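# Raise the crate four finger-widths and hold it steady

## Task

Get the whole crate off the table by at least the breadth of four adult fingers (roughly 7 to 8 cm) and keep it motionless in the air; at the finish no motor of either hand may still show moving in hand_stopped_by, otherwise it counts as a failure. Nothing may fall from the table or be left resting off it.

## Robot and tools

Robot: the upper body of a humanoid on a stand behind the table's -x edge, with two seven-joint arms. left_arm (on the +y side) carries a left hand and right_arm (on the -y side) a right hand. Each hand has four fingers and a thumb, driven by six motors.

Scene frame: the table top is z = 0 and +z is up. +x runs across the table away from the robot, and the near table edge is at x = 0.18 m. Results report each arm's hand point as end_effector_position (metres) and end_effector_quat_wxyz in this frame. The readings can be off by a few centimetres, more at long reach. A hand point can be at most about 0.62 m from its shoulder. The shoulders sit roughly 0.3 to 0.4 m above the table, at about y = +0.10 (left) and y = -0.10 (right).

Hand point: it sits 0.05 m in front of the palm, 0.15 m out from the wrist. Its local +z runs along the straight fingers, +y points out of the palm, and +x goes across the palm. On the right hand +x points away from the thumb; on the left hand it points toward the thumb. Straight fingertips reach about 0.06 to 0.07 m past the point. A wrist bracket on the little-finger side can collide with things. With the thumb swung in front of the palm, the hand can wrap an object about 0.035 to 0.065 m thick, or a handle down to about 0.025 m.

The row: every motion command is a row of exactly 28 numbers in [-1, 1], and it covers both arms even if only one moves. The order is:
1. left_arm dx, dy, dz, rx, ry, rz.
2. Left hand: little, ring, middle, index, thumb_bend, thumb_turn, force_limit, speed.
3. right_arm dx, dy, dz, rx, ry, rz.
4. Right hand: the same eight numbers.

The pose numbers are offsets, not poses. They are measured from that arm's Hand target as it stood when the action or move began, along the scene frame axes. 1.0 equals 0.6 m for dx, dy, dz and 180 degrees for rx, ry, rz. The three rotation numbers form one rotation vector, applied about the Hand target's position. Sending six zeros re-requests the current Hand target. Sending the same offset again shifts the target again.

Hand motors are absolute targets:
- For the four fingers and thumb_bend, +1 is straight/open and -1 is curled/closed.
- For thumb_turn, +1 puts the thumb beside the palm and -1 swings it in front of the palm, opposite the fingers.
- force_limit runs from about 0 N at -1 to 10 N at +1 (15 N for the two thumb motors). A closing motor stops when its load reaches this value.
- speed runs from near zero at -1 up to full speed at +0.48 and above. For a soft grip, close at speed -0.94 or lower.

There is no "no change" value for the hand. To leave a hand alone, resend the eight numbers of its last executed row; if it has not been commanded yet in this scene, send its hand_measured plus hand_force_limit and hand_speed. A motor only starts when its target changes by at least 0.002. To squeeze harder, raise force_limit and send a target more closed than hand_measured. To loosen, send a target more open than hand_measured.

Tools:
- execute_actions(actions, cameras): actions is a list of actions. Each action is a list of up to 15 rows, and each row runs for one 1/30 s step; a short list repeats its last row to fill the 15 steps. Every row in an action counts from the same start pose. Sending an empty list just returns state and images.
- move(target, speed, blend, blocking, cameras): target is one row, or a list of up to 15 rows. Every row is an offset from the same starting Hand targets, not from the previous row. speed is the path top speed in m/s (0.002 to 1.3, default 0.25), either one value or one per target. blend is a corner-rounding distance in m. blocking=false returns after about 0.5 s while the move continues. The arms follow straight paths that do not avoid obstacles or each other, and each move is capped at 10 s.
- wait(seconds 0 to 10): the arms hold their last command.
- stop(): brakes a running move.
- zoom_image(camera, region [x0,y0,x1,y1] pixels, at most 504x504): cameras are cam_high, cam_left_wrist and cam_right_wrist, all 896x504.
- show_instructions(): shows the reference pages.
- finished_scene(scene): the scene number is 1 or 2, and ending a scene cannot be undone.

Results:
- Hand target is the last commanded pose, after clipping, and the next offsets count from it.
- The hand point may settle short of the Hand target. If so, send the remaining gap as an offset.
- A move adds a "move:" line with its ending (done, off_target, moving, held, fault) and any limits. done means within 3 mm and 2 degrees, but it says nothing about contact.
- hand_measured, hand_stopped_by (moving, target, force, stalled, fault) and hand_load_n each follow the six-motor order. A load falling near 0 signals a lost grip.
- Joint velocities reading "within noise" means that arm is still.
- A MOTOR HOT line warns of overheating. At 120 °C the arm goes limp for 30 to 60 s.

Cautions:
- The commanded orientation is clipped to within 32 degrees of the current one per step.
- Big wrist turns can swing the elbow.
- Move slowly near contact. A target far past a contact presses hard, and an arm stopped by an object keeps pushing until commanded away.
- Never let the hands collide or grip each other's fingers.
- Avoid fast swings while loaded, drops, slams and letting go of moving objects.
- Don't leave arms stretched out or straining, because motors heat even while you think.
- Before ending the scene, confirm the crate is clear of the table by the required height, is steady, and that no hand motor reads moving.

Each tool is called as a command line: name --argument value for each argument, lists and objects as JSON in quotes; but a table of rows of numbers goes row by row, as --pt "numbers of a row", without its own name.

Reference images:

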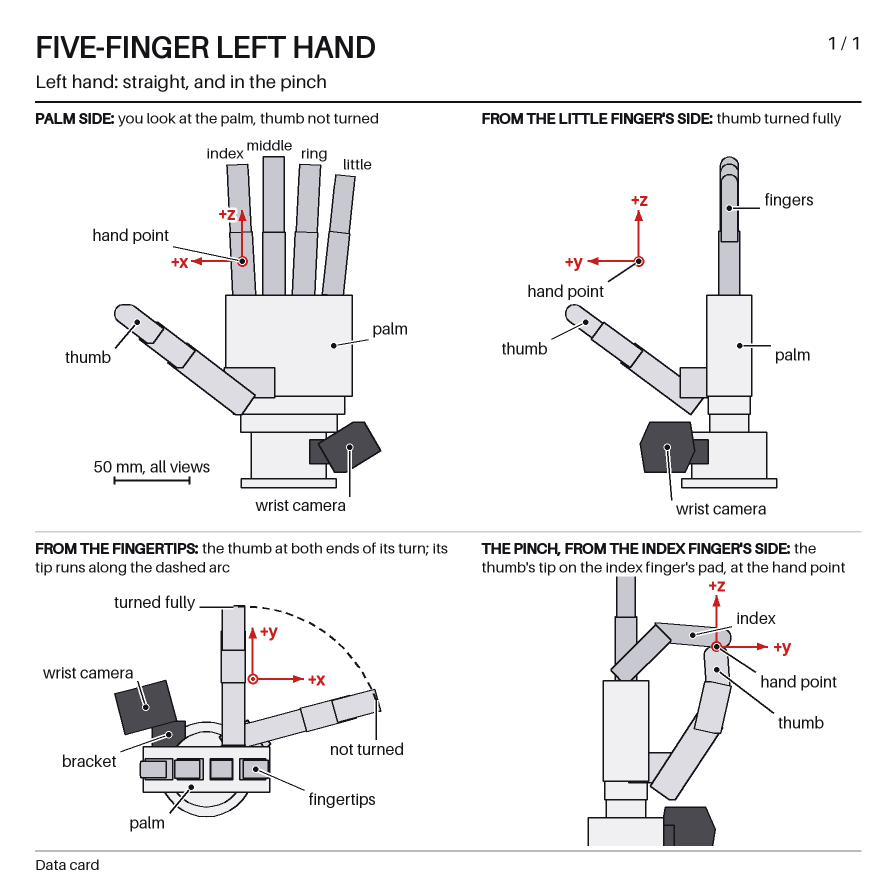

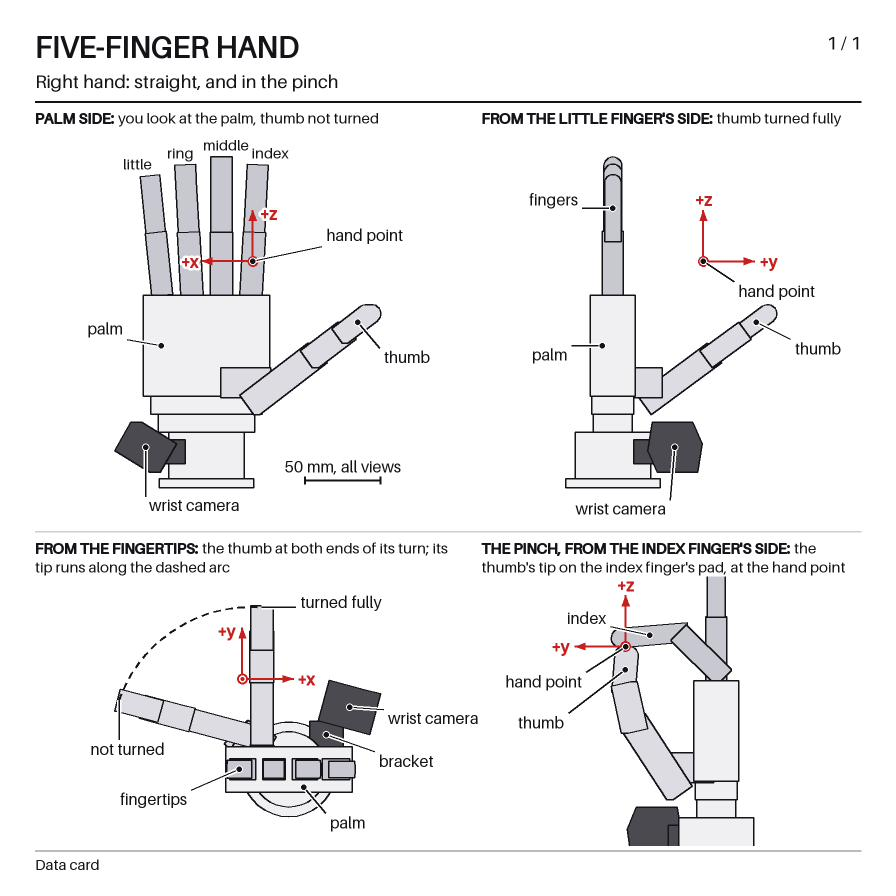

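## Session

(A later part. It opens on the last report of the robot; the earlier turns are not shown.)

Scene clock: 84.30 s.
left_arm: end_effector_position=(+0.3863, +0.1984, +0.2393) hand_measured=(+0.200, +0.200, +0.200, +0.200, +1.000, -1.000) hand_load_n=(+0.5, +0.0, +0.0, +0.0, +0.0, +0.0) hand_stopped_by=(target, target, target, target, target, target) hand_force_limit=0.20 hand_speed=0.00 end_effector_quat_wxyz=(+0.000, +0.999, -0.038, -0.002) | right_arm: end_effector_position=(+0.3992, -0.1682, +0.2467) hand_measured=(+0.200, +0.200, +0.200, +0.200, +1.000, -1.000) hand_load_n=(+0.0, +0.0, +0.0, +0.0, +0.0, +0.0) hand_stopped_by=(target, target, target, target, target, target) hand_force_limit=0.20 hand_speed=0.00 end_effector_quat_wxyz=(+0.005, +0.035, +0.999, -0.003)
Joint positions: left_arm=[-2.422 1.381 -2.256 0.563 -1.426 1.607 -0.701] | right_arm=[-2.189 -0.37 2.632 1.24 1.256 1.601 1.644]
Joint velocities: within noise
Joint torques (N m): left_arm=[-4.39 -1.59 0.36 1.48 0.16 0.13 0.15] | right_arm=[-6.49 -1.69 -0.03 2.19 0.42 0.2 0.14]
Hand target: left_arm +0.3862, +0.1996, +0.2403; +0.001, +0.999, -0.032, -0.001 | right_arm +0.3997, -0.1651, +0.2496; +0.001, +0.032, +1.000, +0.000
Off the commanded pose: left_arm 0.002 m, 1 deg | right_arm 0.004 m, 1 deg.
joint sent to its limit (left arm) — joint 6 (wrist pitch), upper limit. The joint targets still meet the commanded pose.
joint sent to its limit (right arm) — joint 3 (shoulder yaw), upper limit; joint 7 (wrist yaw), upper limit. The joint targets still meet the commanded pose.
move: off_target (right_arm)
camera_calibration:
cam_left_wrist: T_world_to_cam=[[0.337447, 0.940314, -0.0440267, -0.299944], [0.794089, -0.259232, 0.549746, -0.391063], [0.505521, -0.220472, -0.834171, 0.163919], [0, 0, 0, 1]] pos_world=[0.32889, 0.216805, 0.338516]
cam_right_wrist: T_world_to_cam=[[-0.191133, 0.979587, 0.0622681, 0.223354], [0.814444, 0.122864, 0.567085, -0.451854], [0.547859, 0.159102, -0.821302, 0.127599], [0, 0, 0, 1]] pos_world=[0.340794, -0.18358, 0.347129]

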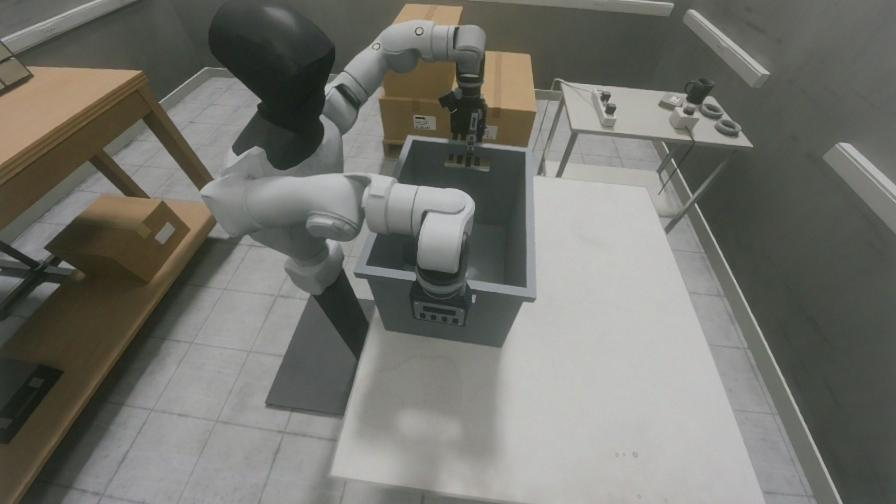

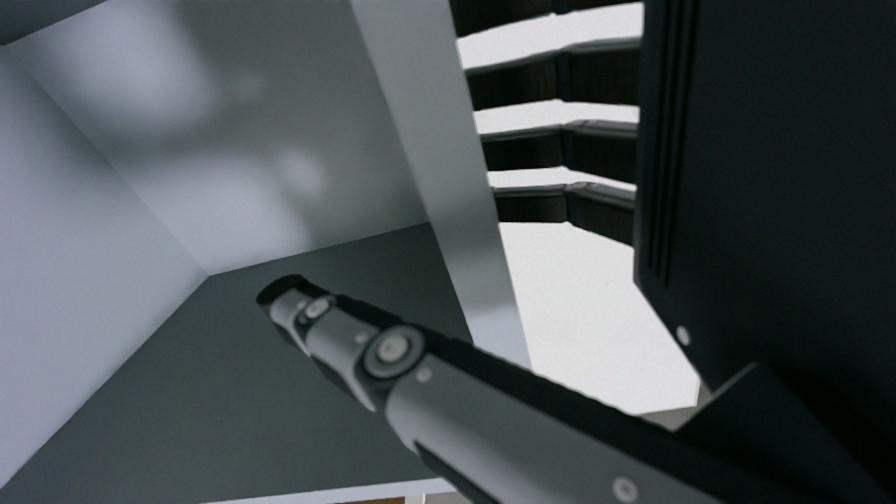

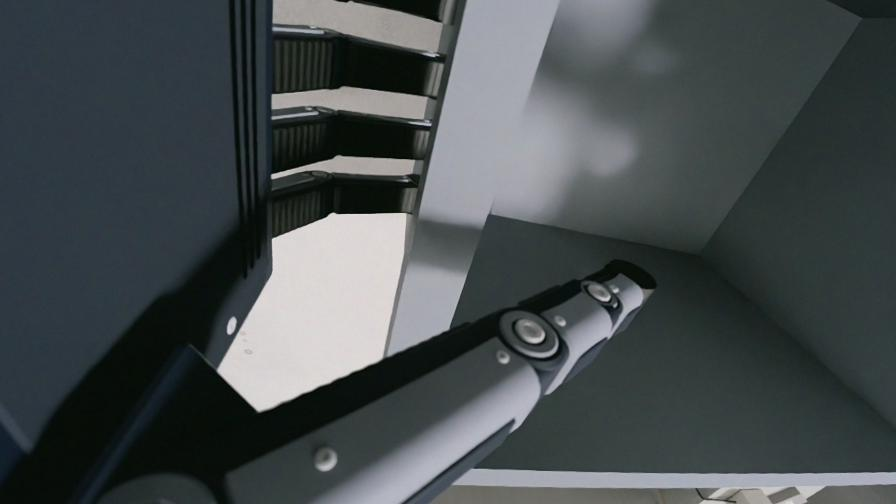

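move --pt "0.013 0 0.006 0 0 0 0.2 0.2 0.2 0.2 1 -1 0.2 0 0.004 0 0.009 0 0 0 0.2 0.2 0.2 0.2 1 -1 0.2 0" --pt "0.013 -0.03 0.006 0 0 0 0.2 0.2 0.2 0.2 1 -1 0.2 0 0.004 0.024 0.009 0 0 0 0.2 0.2 0.2 0.2 1 -1 0.2 0" --speed 0.05

zoom_image --camera "cam_high" --region '[380, 100, 560, 230]'

Scene clock: 87.80 s.
left_arm: end_effector_position=(+0.3938, +0.1804, +0.2425) hand_measured=(+0.200, +0.200, +0.200, +0.200, +1.000, -1.000) hand_load_n=(+0.0, +0.5, +0.0, +0.0, +0.0, +0.0) hand_stopped_by=(target, target, target, target, target, target) hand_force_limit=0.20 hand_speed=0.00 end_effector_quat_wxyz=(+0.000, +0.999, -0.038, -0.003) | right_arm: end_effector_position=(+0.4003, -0.1547, +0.2475) hand_measured=(+0.200, +0.200, +0.200, +0.200, +1.000, -1.000) hand_load_n=(+0.0, +0.5, +0.0, +0.0, -0.5, +0.0) hand_stopped_by=(target, target, target, target, target, target) hand_force_limit=0.20 hand_speed=0.00 end_effector_quat_wxyz=(+0.006, +0.037, +0.999, -0.001)
Joint positions: left_arm=[-2.438 1.287 -2.318 0.633 -1.64 1.607 -0.569] | right_arm=[-2.204 -0.332 2.633 1.235 1.273 1.644 1.644]
Joint velocities: within noise
Joint torques (N m): left_arm=[-4.52 -1.46 0.35 1.68 0.08 0.14 0.15] | right_arm=[-7.3 -1.77 -0.1 2.15 0.28 0.22 0.15]
Hand target: left_arm +0.3940, +0.1816, +0.2439; +0.001, +0.999, -0.032, -0.001 | right_arm +0.4021, -0.1507, +0.2550; +0.001, +0.032, +1.000, +0.000
Off the commanded pose: left_arm 0.002 m, 1 deg | right_arm 0.009 m, 1 deg.
joint sent to its limit (left arm) — joint 6 (wrist pitch), upper limit. The joint targets still meet the commanded pose.
joint sent to its limit (right arm) — joint 3 (shoulder yaw), upper limit; joint 7 (wrist yaw), upper limit. The joint targets still meet the commanded pose.
move: off_target (right_arm)
camera_calibration:
cam_left_wrist: T_world_to_cam=[[0.336648, 0.940595, -0.04415, -0.285093], [0.794874, -0.258731, 0.548848, -0.403607], [0.504821, -0.219862, -0.834755, 0.159069], [0, 0, 0, 1]] pos_world=[0.336491, 0.198705, 0.341716]
cam_right_wrist: T_world_to_cam=[[-0.18734, 0.980118, 0.0653695, 0.208066], [0.814012, 0.117653, 0.568807, -0.455822], [0.549807, 0.159772, -0.819869, 0.124474], [0, 0, 0, 1]] pos_world=[0.341587, -0.170187, 0.347727]

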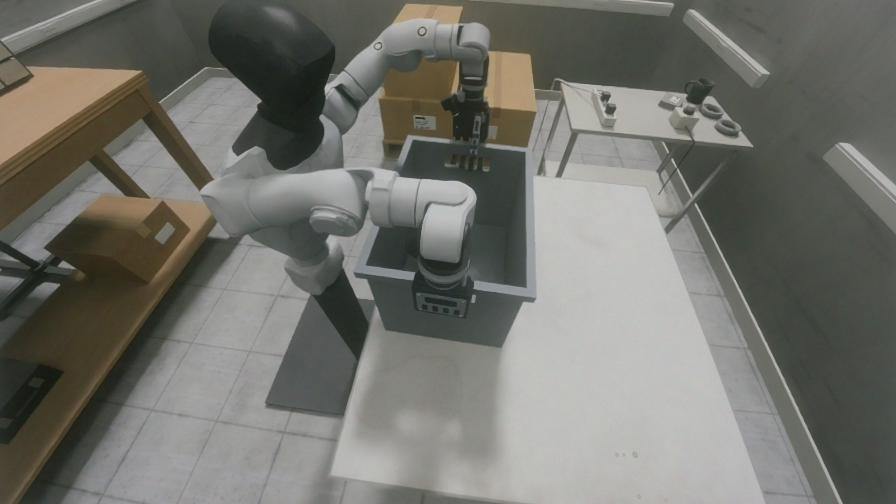

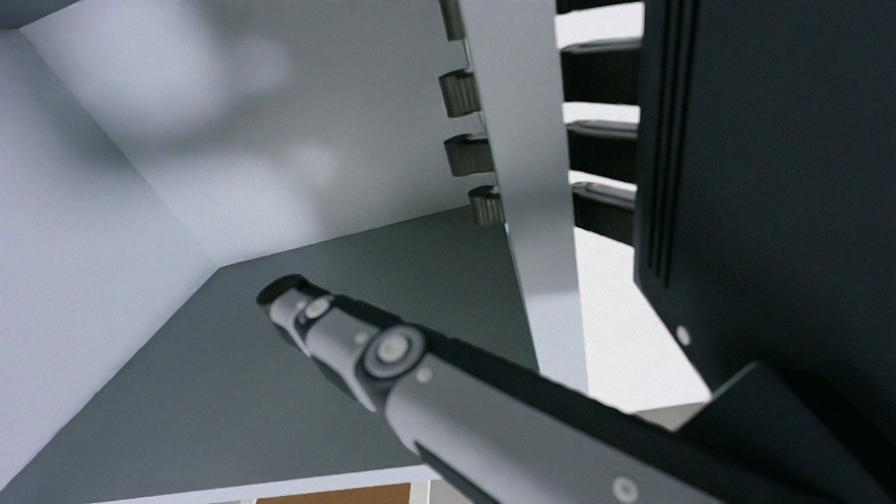

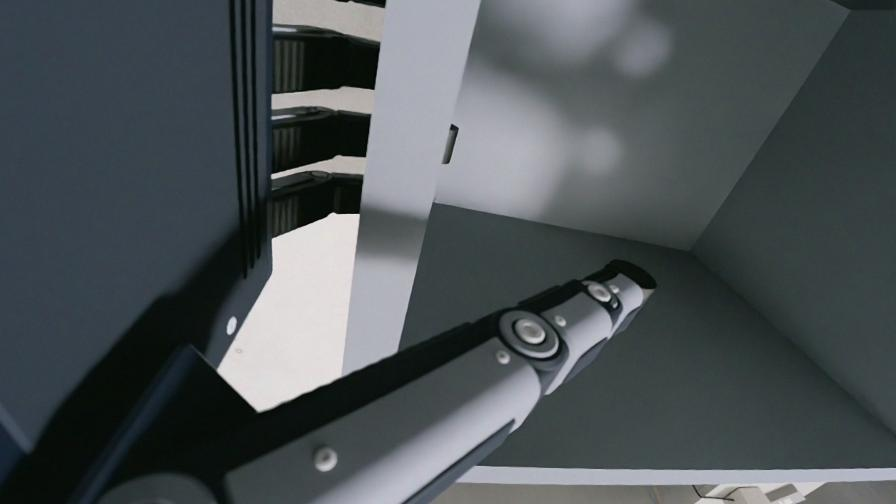

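Scaled by 2.800 from the camera's 896x504 image, which has a finer 1280x720 frame.

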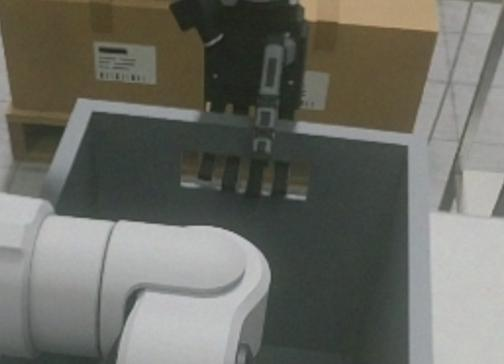

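move --target '[0,-0.037,0,0,0,0,0.2,0.2,0.2,0.2,1,-1,0.2,0,0,0.03,-0.004,0,0,0,0.2,0.2,0.2,0.2,1,-1,0.2,0]' --speed 0.05

zoom_image --camera "cam_high" --region '[380, 100, 560, 230]'

Scene clock: 90.33 s.
left_arm: end_effector_position=(+0.3937, +0.1663, +0.2407) hand_measured=(+0.200, +0.200, +0.200, +0.200, +1.000, -1.000) hand_load_n=(+0.0, +0.5, +0.0, +0.0, +0.0, +0.0) hand_stopped_by=(target, target, target, target, target, target) hand_force_limit=0.20 hand_speed=0.00 end_effector_quat_wxyz=(-0.008, +0.999, -0.035, -0.008) | right_arm: end_effector_position=(+0.3984, -0.1365, +0.2434) hand_measured=(+0.200, +0.200, +0.200, +0.200, +1.000, -1.000) hand_load_n=(+0.0, +0.0, +0.5, +0.0, +0.0, +0.0) hand_stopped_by=(target, target, target, target, target, target) hand_force_limit=0.20 hand_speed=0.00 end_effector_quat_wxyz=(-0.001, +0.017, +1.000, +0.009)
Joint positions: left_arm=[-2.468 1.235 -2.396 0.667 -1.982 1.608 -0.283] | right_arm=[-2.204 -0.289 2.633 1.235 1.305 1.645 1.644]
Joint velocities: within noise
Joint torques (N m): left_arm=[-4.74 -1.92 0.74 1.64 -0.29 0.12 -0.39] | right_arm=[-7.29 -1.87 -0.1 2.99 0.3 0.23 0.16]
Hand target: left_arm +0.3940, +0.1594, +0.2439; +0.001, +0.999, -0.032, -0.001 | right_arm +0.4021, -0.1327, +0.2526; +0.001, +0.032, +1.000, +0.000
Off the commanded pose: left_arm 0.008 m, 1 deg | right_arm 0.011 m, 2 deg.
joint sent to its limit (left arm) — joint 5 (wrist roll), lower limit; joint 6 (wrist pitch), upper limit. The joint targets still meet the commanded pose.
joint sent to its limit (right arm) — joint 3 (shoulder yaw), upper limit; joint 6 (wrist pitch), upper limit; joint 7 (wrist yaw), upper limit. The joint targets are off in orientation, not in position.
move: off_target (left_arm, right_arm)
camera_calibration:
cam_left_wrist: T_world_to_cam=[[0.330507, 0.943248, -0.0323919, -0.272763], [0.801563, -0.262412, 0.537248, -0.405478], [0.498258, -0.203528, -0.842802, 0.156273], [0, 0, 0, 1]] pos_world=[0.337302, 0.182687, 0.340714]
cam_right_wrist: T_world_to_cam=[[-0.22443, 0.970524, 0.0878258, 0.198136], [0.816528, 0.138093, 0.560547, -0.450427], [0.531896, 0.197516, -0.823452, 0.132361], [0, 0, 0, 1]] pos_world=[0.341851, -0.156238, 0.344077]

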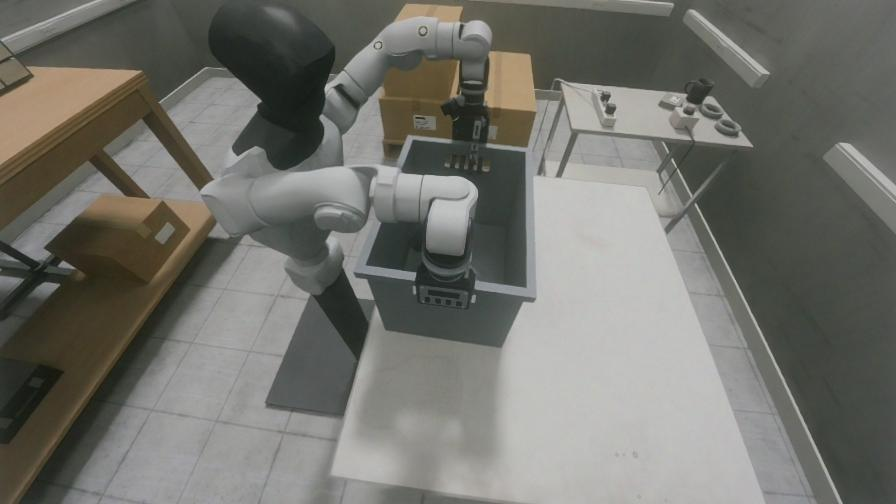

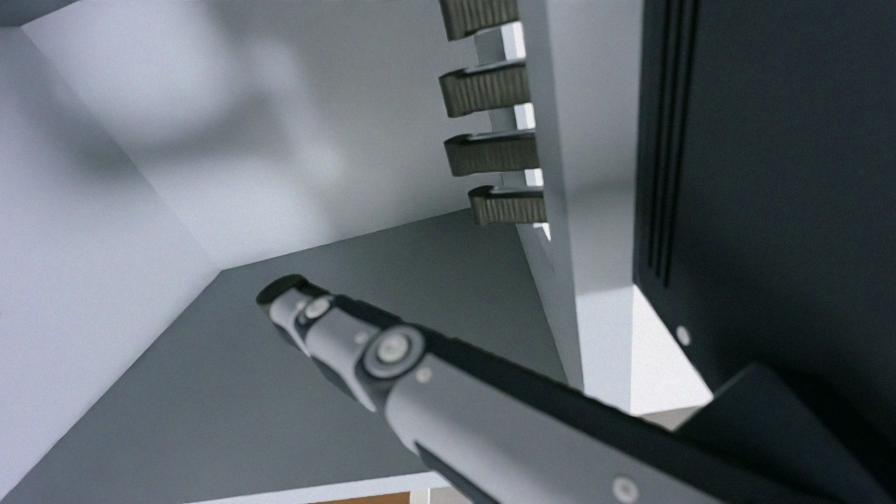

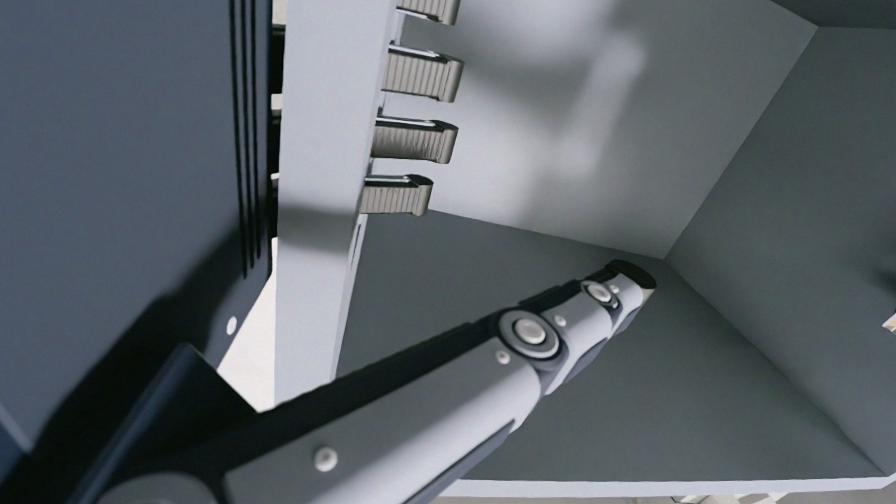

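Scaled by 2.800 from the camera's 896x504 image, which has a finer 1280x720 frame.

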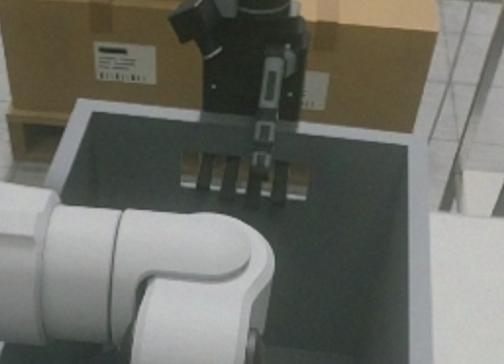

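move --target '[0,0.007,0,0,0,0,-0.4,-0.4,-0.4,-0.4,1,-1,-0.2,-0.7,0,0,-0.005,0,0,0,-0.4,-0.4,-0.4,-0.4,1,-1,-0.2,-0.7]' --speed 0.06 --cameras '["cam_left_wrist","cam_right_wrist"]'

Scene clock: 91.93 s.
left_arm: end_effector_position=(+0.3920, +0.1687, +0.2392) hand_measured=(-0.400, -0.400, -0.400, -0.400, +1.000, -1.000) hand_load_n=(+0.0, +0.5, +1.0, +1.5, +0.0, +0.0) hand_stopped_by=(target, target, target, target, target, target) hand_force_limit=-0.20 hand_speed=-0.70 end_effector_quat_wxyz=(-0.009, +0.999, -0.032, -0.010) | right_arm: end_effector_position=(+0.3980, -0.1351, +0.2423) hand_measured=(-0.400, -0.400, -0.400, -0.400, +1.000, -1.000) hand_load_n=(+2.5, +1.0, +0.0, +0.0, +0.0, +0.0) hand_stopped_by=(target, target, target, target, target, target) hand_force_limit=-0.20 hand_speed=-0.70 end_effector_quat_wxyz=(-0.002, +0.014, +1.000, +0.006)
Joint positions: left_arm=[-2.468 1.247 -2.396 0.661 -1.993 1.609 -0.263] | right_arm=[-2.204 -0.281 2.633 1.235 1.306 1.645 1.639]
Joint velocities: within noise
Joint torques (N m): left_arm=[-4.96 -1.37 1.28 1.46 -0.31 0.08 -0.25] | right_arm=[-6.62 -2.27 -0.1 3.56 0.25 0.21 0.31]
Hand target: left_arm +0.3940, +0.1636, +0.2439; +0.001, +0.999, -0.032, -0.001 | right_arm +0.4021, -0.1327, +0.2496; +0.001, +0.032, +1.000, +0.000
Off the commanded pose: left_arm 0.007 m, 2 deg | right_arm 0.009 m, 2 deg.
joint sent to its limit (left arm) — joint 5 (wrist roll), lower limit; joint 6 (wrist pitch), upper limit. The joint targets still meet the commanded pose.
joint sent to its limit (right arm) — joint 3 (shoulder yaw), upper limit; joint 6 (wrist pitch), upper limit; joint 7 (wrist yaw), upper limit. The joint targets are off in orientation, not in position.
move: off_target (left_arm, right_arm)
camera_calibration:
cam_left_wrist: T_world_to_cam=[[0.325508, 0.944998, -0.0319937, -0.272975], [0.805115, -0.259265, 0.533453, -0.403594], [0.495817, -0.199402, -0.845224, 0.157292], [0, 0, 0, 1]] pos_world=[0.335807, 0.184687, 0.339512]
cam_right_wrist: T_world_to_cam=[[-0.231118, 0.969479, 0.0818239, 0.200715], [0.816968, 0.147712, 0.557445, -0.447689], [0.528345, 0.195683, -0.826172, 0.133197], [0, 0, 0, 1]] pos_world=[0.341763, -0.154524, 0.343182]
Images, in order (width x height): cam_left_wrist 896x504, cam_right_wrist 896x504.

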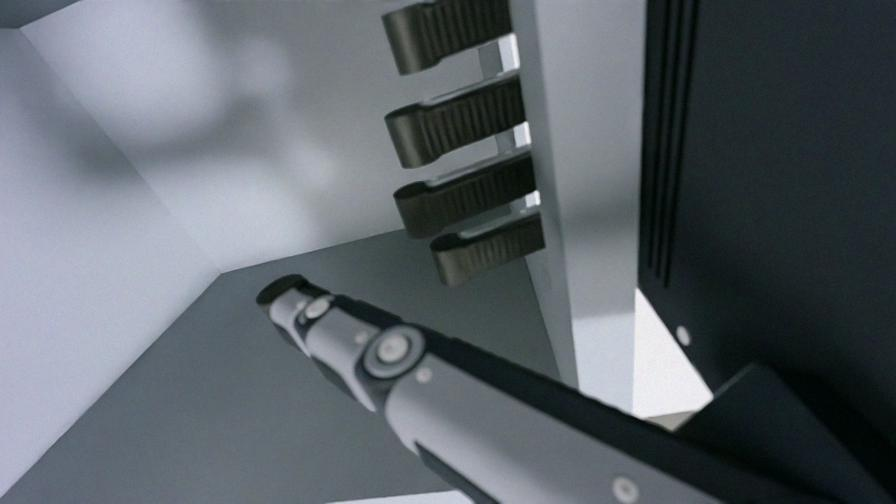

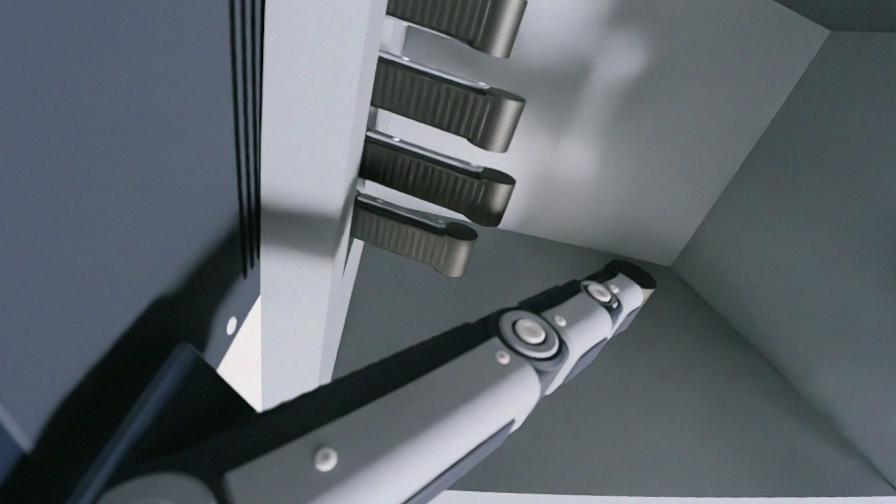

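move --target '[-0.04,0,0.115,0,0,0,-0.4,-0.4,-0.4,-0.4,1,-1,-0.2,-0.7,-0.04,0,0.12,0,0,0,-0.4,-0.4,-0.4,-0.4,1,-1,-0.2,-0.7]' --speed 0.06 --cameras '["cam_high"]'

Scene clock: 95.73 s.
left_arm: end_effector_position=(+0.3696, +0.1657, +0.3086) hand_measured=(-0.400, -0.400, -0.400, -0.400, +1.000, -1.000) hand_load_n=(+2.0, +0.5, +0.0, +1.0, +0.0, +0.0) hand_stopped_by=(target, target, target, target, target, target) hand_force_limit=-0.20 hand_speed=-0.70 end_effector_quat_wxyz=(+0.025, +0.997, -0.077, -0.015) | right_arm: end_effector_position=(+0.3755, -0.1374, +0.3047) hand_measured=(-0.400, -0.400, -0.400, -0.400, +1.000, -1.000) hand_load_n=(+1.5, +0.5, +0.5, +0.5, +0.0, +0.0) hand_stopped_by=(target, target, target, target, target, target) hand_force_limit=-0.20 hand_speed=-0.70 end_effector_quat_wxyz=(+0.009, +0.004, +1.000, +0.016)
Joint positions: left_arm=[-2.757 1.216 -2.647 0.426 -0.827 1.609 -1.612] | right_arm=[-2.501 -0.431 2.633 0.923 1.313 1.645 1.638]
Joint velocities: within noise
Joint torques (N m): left_arm=[-4.78 -3.14 0.56 1.18 0.52 0.05 -0.66] | right_arm=[-8.25 -1.85 -0.24 2.6 0.09 0.17 0.34]
Hand target: left_arm +0.3700, +0.1636, +0.3129; +0.001, +0.999, -0.032, -0.001 | right_arm +0.3781, -0.1327, +0.3216; +0.001, +0.032, +1.000, +0.000
Off the commanded pose: left_arm 0.005 m, 6 deg | right_arm 0.018 m, 4 deg.
MOTOR HOT: joint 1 (shoulder pitch) of the right arm reports 90 °C; the controller stops that arm at 120 °C. To cool a motor, set the load down, stop pushing, or move to a pose that needs little force.
joint sent to its limit (left arm) — joint 3 (shoulder yaw), lower limit; joint 6 (wrist pitch), upper limit; joint 7 (wrist yaw), lower limit. The joint targets are off in orientation, not in position.
joint sent to its limit (right arm) — joint 3 (shoulder yaw), upper limit; joint 6 (wrist pitch), upper limit; joint 7 (wrist yaw), upper limit. The joint targets are off in orientation, not in position.
move: off_target (left_arm, right_arm)
Images, in order (width x height): cam_high 896x504.

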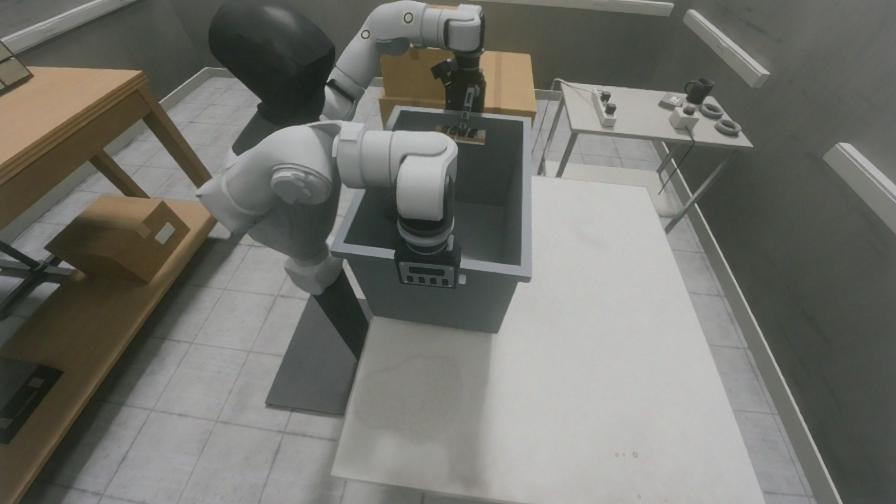

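move --target '[-0.05,0,0.083,0,0,0,-0.4,-0.4,-0.4,-0.4,1,-1,-0.2,-0.7,-0.05,0,0.083,0,0,0,-0.4,-0.4,-0.4,-0.4,1,-1,-0.2,-0.7]' --speed 0.06 --cameras '["cam_high"]'

Scene clock: 97.90 s.
left_arm: end_effector_position=(+0.3716, +0.1601, +0.3132) hand_measured=(-0.400, -0.400, -0.400, -0.400, +1.000, -1.000) hand_load_n=(+1.5, +1.0, +0.0, +0.5, +0.0, +0.0) hand_stopped_by=(target, target, target, target, target, target) hand_force_limit=-0.20 hand_speed=-0.70 end_effector_quat_wxyz=(+0.028, +0.996, -0.081, -0.009) | right_arm: end_effector_position=(+0.3482, -0.1416, +0.3540) hand_measured=(-0.400, -0.400, -0.400, -0.400, +1.000, -1.000) hand_load_n=(+1.5, +0.5, +0.0, +1.5, +0.0, +0.0) hand_stopped_by=(target, target, target, target, target, target) hand_force_limit=-0.20 hand_speed=-0.70 end_effector_quat_wxyz=(+0.036, -0.004, +0.999, +0.034)
Joint positions: left_arm=[-2.766 1.196 -2.647 0.435 -0.848 1.609 -1.609] | right_arm=[-2.748 -0.581 2.633 0.691 1.305 1.645 1.628]
Joint velocities: within noise
Joint torques (N m): left_arm=[-5.61 -4.16 0.69 2.27 -0.08 0.04 -0.77] | right_arm=[-7.48 -0.92 -0.39 2.8 0.81 0.14 0.65]
Hand target: left_arm +0.3400, +0.1636, +0.3627; +0.001, +0.999, -0.032, -0.001 | right_arm +0.3481, -0.1327, +0.3714; +0.001, +0.032, +1.000, +0.000
Off the commanded pose: left_arm 0.059 m, 7 deg | right_arm 0.020 m, 7 deg.
MOTOR HOT: still on. Joint 1 (shoulder pitch) of the right arm reports 92 °C.
joint sent to its limit (left arm) — joint 1 (shoulder pitch), lower limit; joint 3 (shoulder yaw), lower limit; joint 6 (wrist pitch), upper limit; joint 7 (wrist yaw), lower limit. The joint targets are off in position and orientation.
joint sent to its limit (right arm) — joint 1 (shoulder pitch), lower limit; joint 3 (shoulder yaw), upper limit; joint 6 (wrist pitch), upper limit; joint 7 (wrist yaw), upper limit. The joint targets are off in orientation, not in position.
move: off_target (left_arm, right_arm)
Images, in order (width x height): cam_high 896x504.

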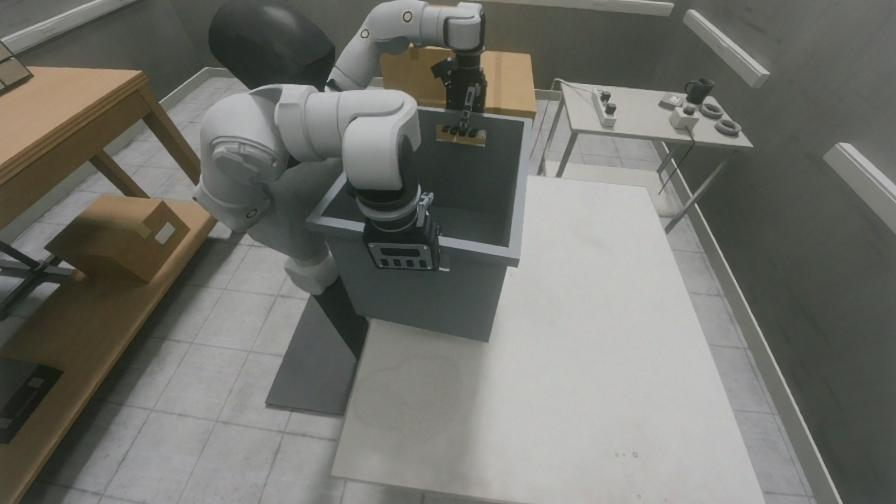

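move --target '[0.03,0.01,-0.015,-0.111,-0.06,0,-0.4,-0.4,-0.4,-0.4,1,-1,-0.2,-0.7,0,0,-0.01,0,0,0,-0.4,-0.4,-0.4,-0.4,1,-1,-0.2,-0.7]' --speed 0.1 --cameras '["cam_high"]'

Scene clock: 102.17 s.
left_arm: end_effector_position=(+0.3717, +0.1652, +0.3272) hand_measured=(-0.400, -0.400, -0.400, -0.400, +1.000, -1.000) hand_load_n=(+0.0, +0.0, +0.0, +2.0, +0.0, +0.0) hand_stopped_by=(target, target, target, target, target, target) hand_force_limit=-0.20 hand_speed=-0.70 end_effector_quat_wxyz=(+0.186, +0.977, -0.065, +0.078) | right_arm: end_effector_position=(+0.3477, -0.1340, +0.3528) hand_measured=(-0.400, -0.400, -0.400, -0.400, +1.000, -1.000) hand_load_n=(+4.5, +0.0, +0.0, +0.0, +0.0, +0.0) hand_stopped_by=(target, target, target, target, target, target) hand_force_limit=-0.20 hand_speed=-0.70 end_effector_quat_wxyz=(+0.032, -0.013, +0.999, +0.033)
Joint positions: left_arm=[-2.766 1.585 -2.37 0.377 -0.743 1.609 -1.615] | right_arm=[-2.748 -0.554 2.633 0.691 1.308 1.645 1.643]
Joint velocities: within noise
Joint torques (N m): left_arm=[-4.74 -3.59 3.09 2.28 -0.14 0 -0.78] | right_arm=[-7.14 -0.72 -0.38 2.56 -0.56 0.14 0.21]
Hand target: left_arm +0.3580, +0.1696, +0.3537; +0.171, +0.980, -0.032, +0.099 | right_arm +0.3481, -0.1327, +0.3654; +0.001, +0.032, +1.000, +0.000
Off the commanded pose: left_arm 0.030 m, 5 deg | right_arm 0.013 m, 7 deg.
MOTOR HOT: still on. Joint 1 (shoulder pitch) of the right arm reports 89 °C.
joint sent to its limit (left arm) — joint 1 (shoulder pitch), lower limit; joint 6 (wrist pitch), upper limit; joint 7 (wrist yaw), lower limit. The joint targets are off in position and orientation.
joint sent to its limit (right arm) — joint 3 (shoulder yaw), upper limit; joint 6 (wrist pitch), upper limit; joint 7 (wrist yaw), upper limit. The joint targets are off in orientation, not in position.
move: off_target (left_arm, right_arm)
Images, in order (width x height): cam_high 896x504.

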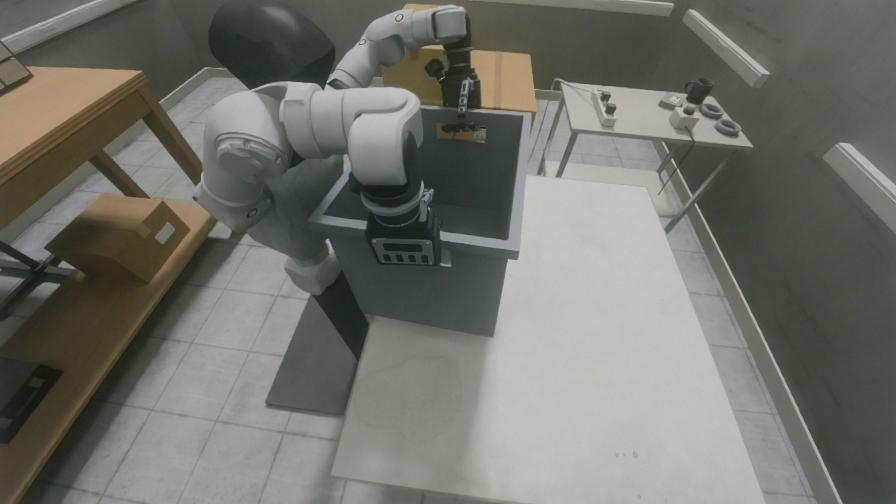

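move --target '[0.11,-0.005,0.012,0.111,0.03,0,-0.4,-0.4,-0.4,-0.4,1,-1,-0.2,-0.7,0.09,0,0,0,0,0,-0.4,-0.4,-0.4,-0.4,1,-1,-0.2,-0.7]' --speed 0.1 --cameras '["cam_high"]'

Scene clock: 107.33 s.
left_arm: end_effector_position=(+0.4205, +0.1691, +0.3525) hand_measured=(-0.400, -0.400, -0.400, -0.400, +1.000, -1.000) hand_load_n=(+0.5, +0.5, +0.0, +1.5, +0.0, +0.0) hand_stopped_by=(target, target, target, target, target, target) hand_force_limit=-0.20 hand_speed=-0.70 end_effector_quat_wxyz=(-0.007, +0.995, -0.040, +0.091) | right_arm: end_effector_position=(+0.3987, -0.1341, +0.3602) hand_measured=(-0.400, -0.400, -0.400, -0.400, +1.000, -1.000) hand_load_n=(+1.0, +1.0, +0.0, +1.5, +0.0, +0.0) hand_stopped_by=(target, target, target, target, target, target) hand_force_limit=-0.20 hand_speed=-0.70 end_effector_quat_wxyz=(+0.116, +0.004, +0.993, +0.012)
Joint positions: left_arm=[-2.71 1.059 -2.647 0.767 -0.866 1.558 -1.613] | right_arm=[-2.598 -0.432 2.633 1.047 1.307 1.645 1.634]
Joint velocities: within noise
Joint torques (N m): left_arm=[-5.16 -3.71 0.05 3.74 0.55 0.16 -0.53] | right_arm=[-5.03 -1.29 -0.2 4.33 0 0.06 0.46]
Hand target: left_arm +0.4240, +0.1666, +0.3609; +0.000, +0.998, -0.040, +0.046 | right_arm +0.4021, -0.1327, +0.3654; +0.001, +0.032, +1.000, +0.000
Off the commanded pose: left_arm 0.010 m, 5 deg | right_arm 0.006 m, 14 deg.
MOTOR HOT: still on. Joint 1 (shoulder pitch) of the right arm reports 90 °C.
joint sent to its limit (left arm) — joint 3 (shoulder yaw), lower limit; joint 7 (wrist yaw), lower limit. The joint targets are off in orientation, not in position.
joint sent to its limit (right arm) — joint 3 (shoulder yaw), upper limit; joint 6 (wrist pitch), upper limit; joint 7 (wrist yaw), upper limit. The joint targets are off in orientation, not in position.
move: off_target (left_arm, right_arm)
Images, in order (width x height): cam_high 896x504.

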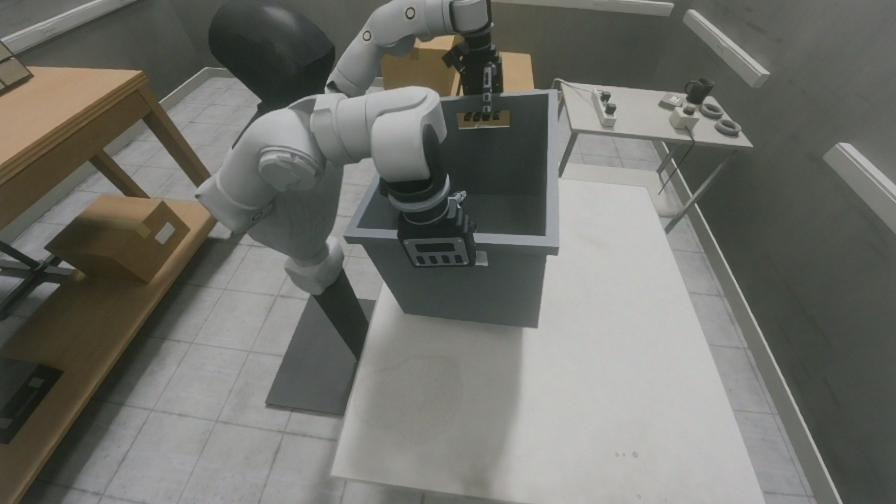

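finished_scene --scene 2

The scene is finished: the task was done.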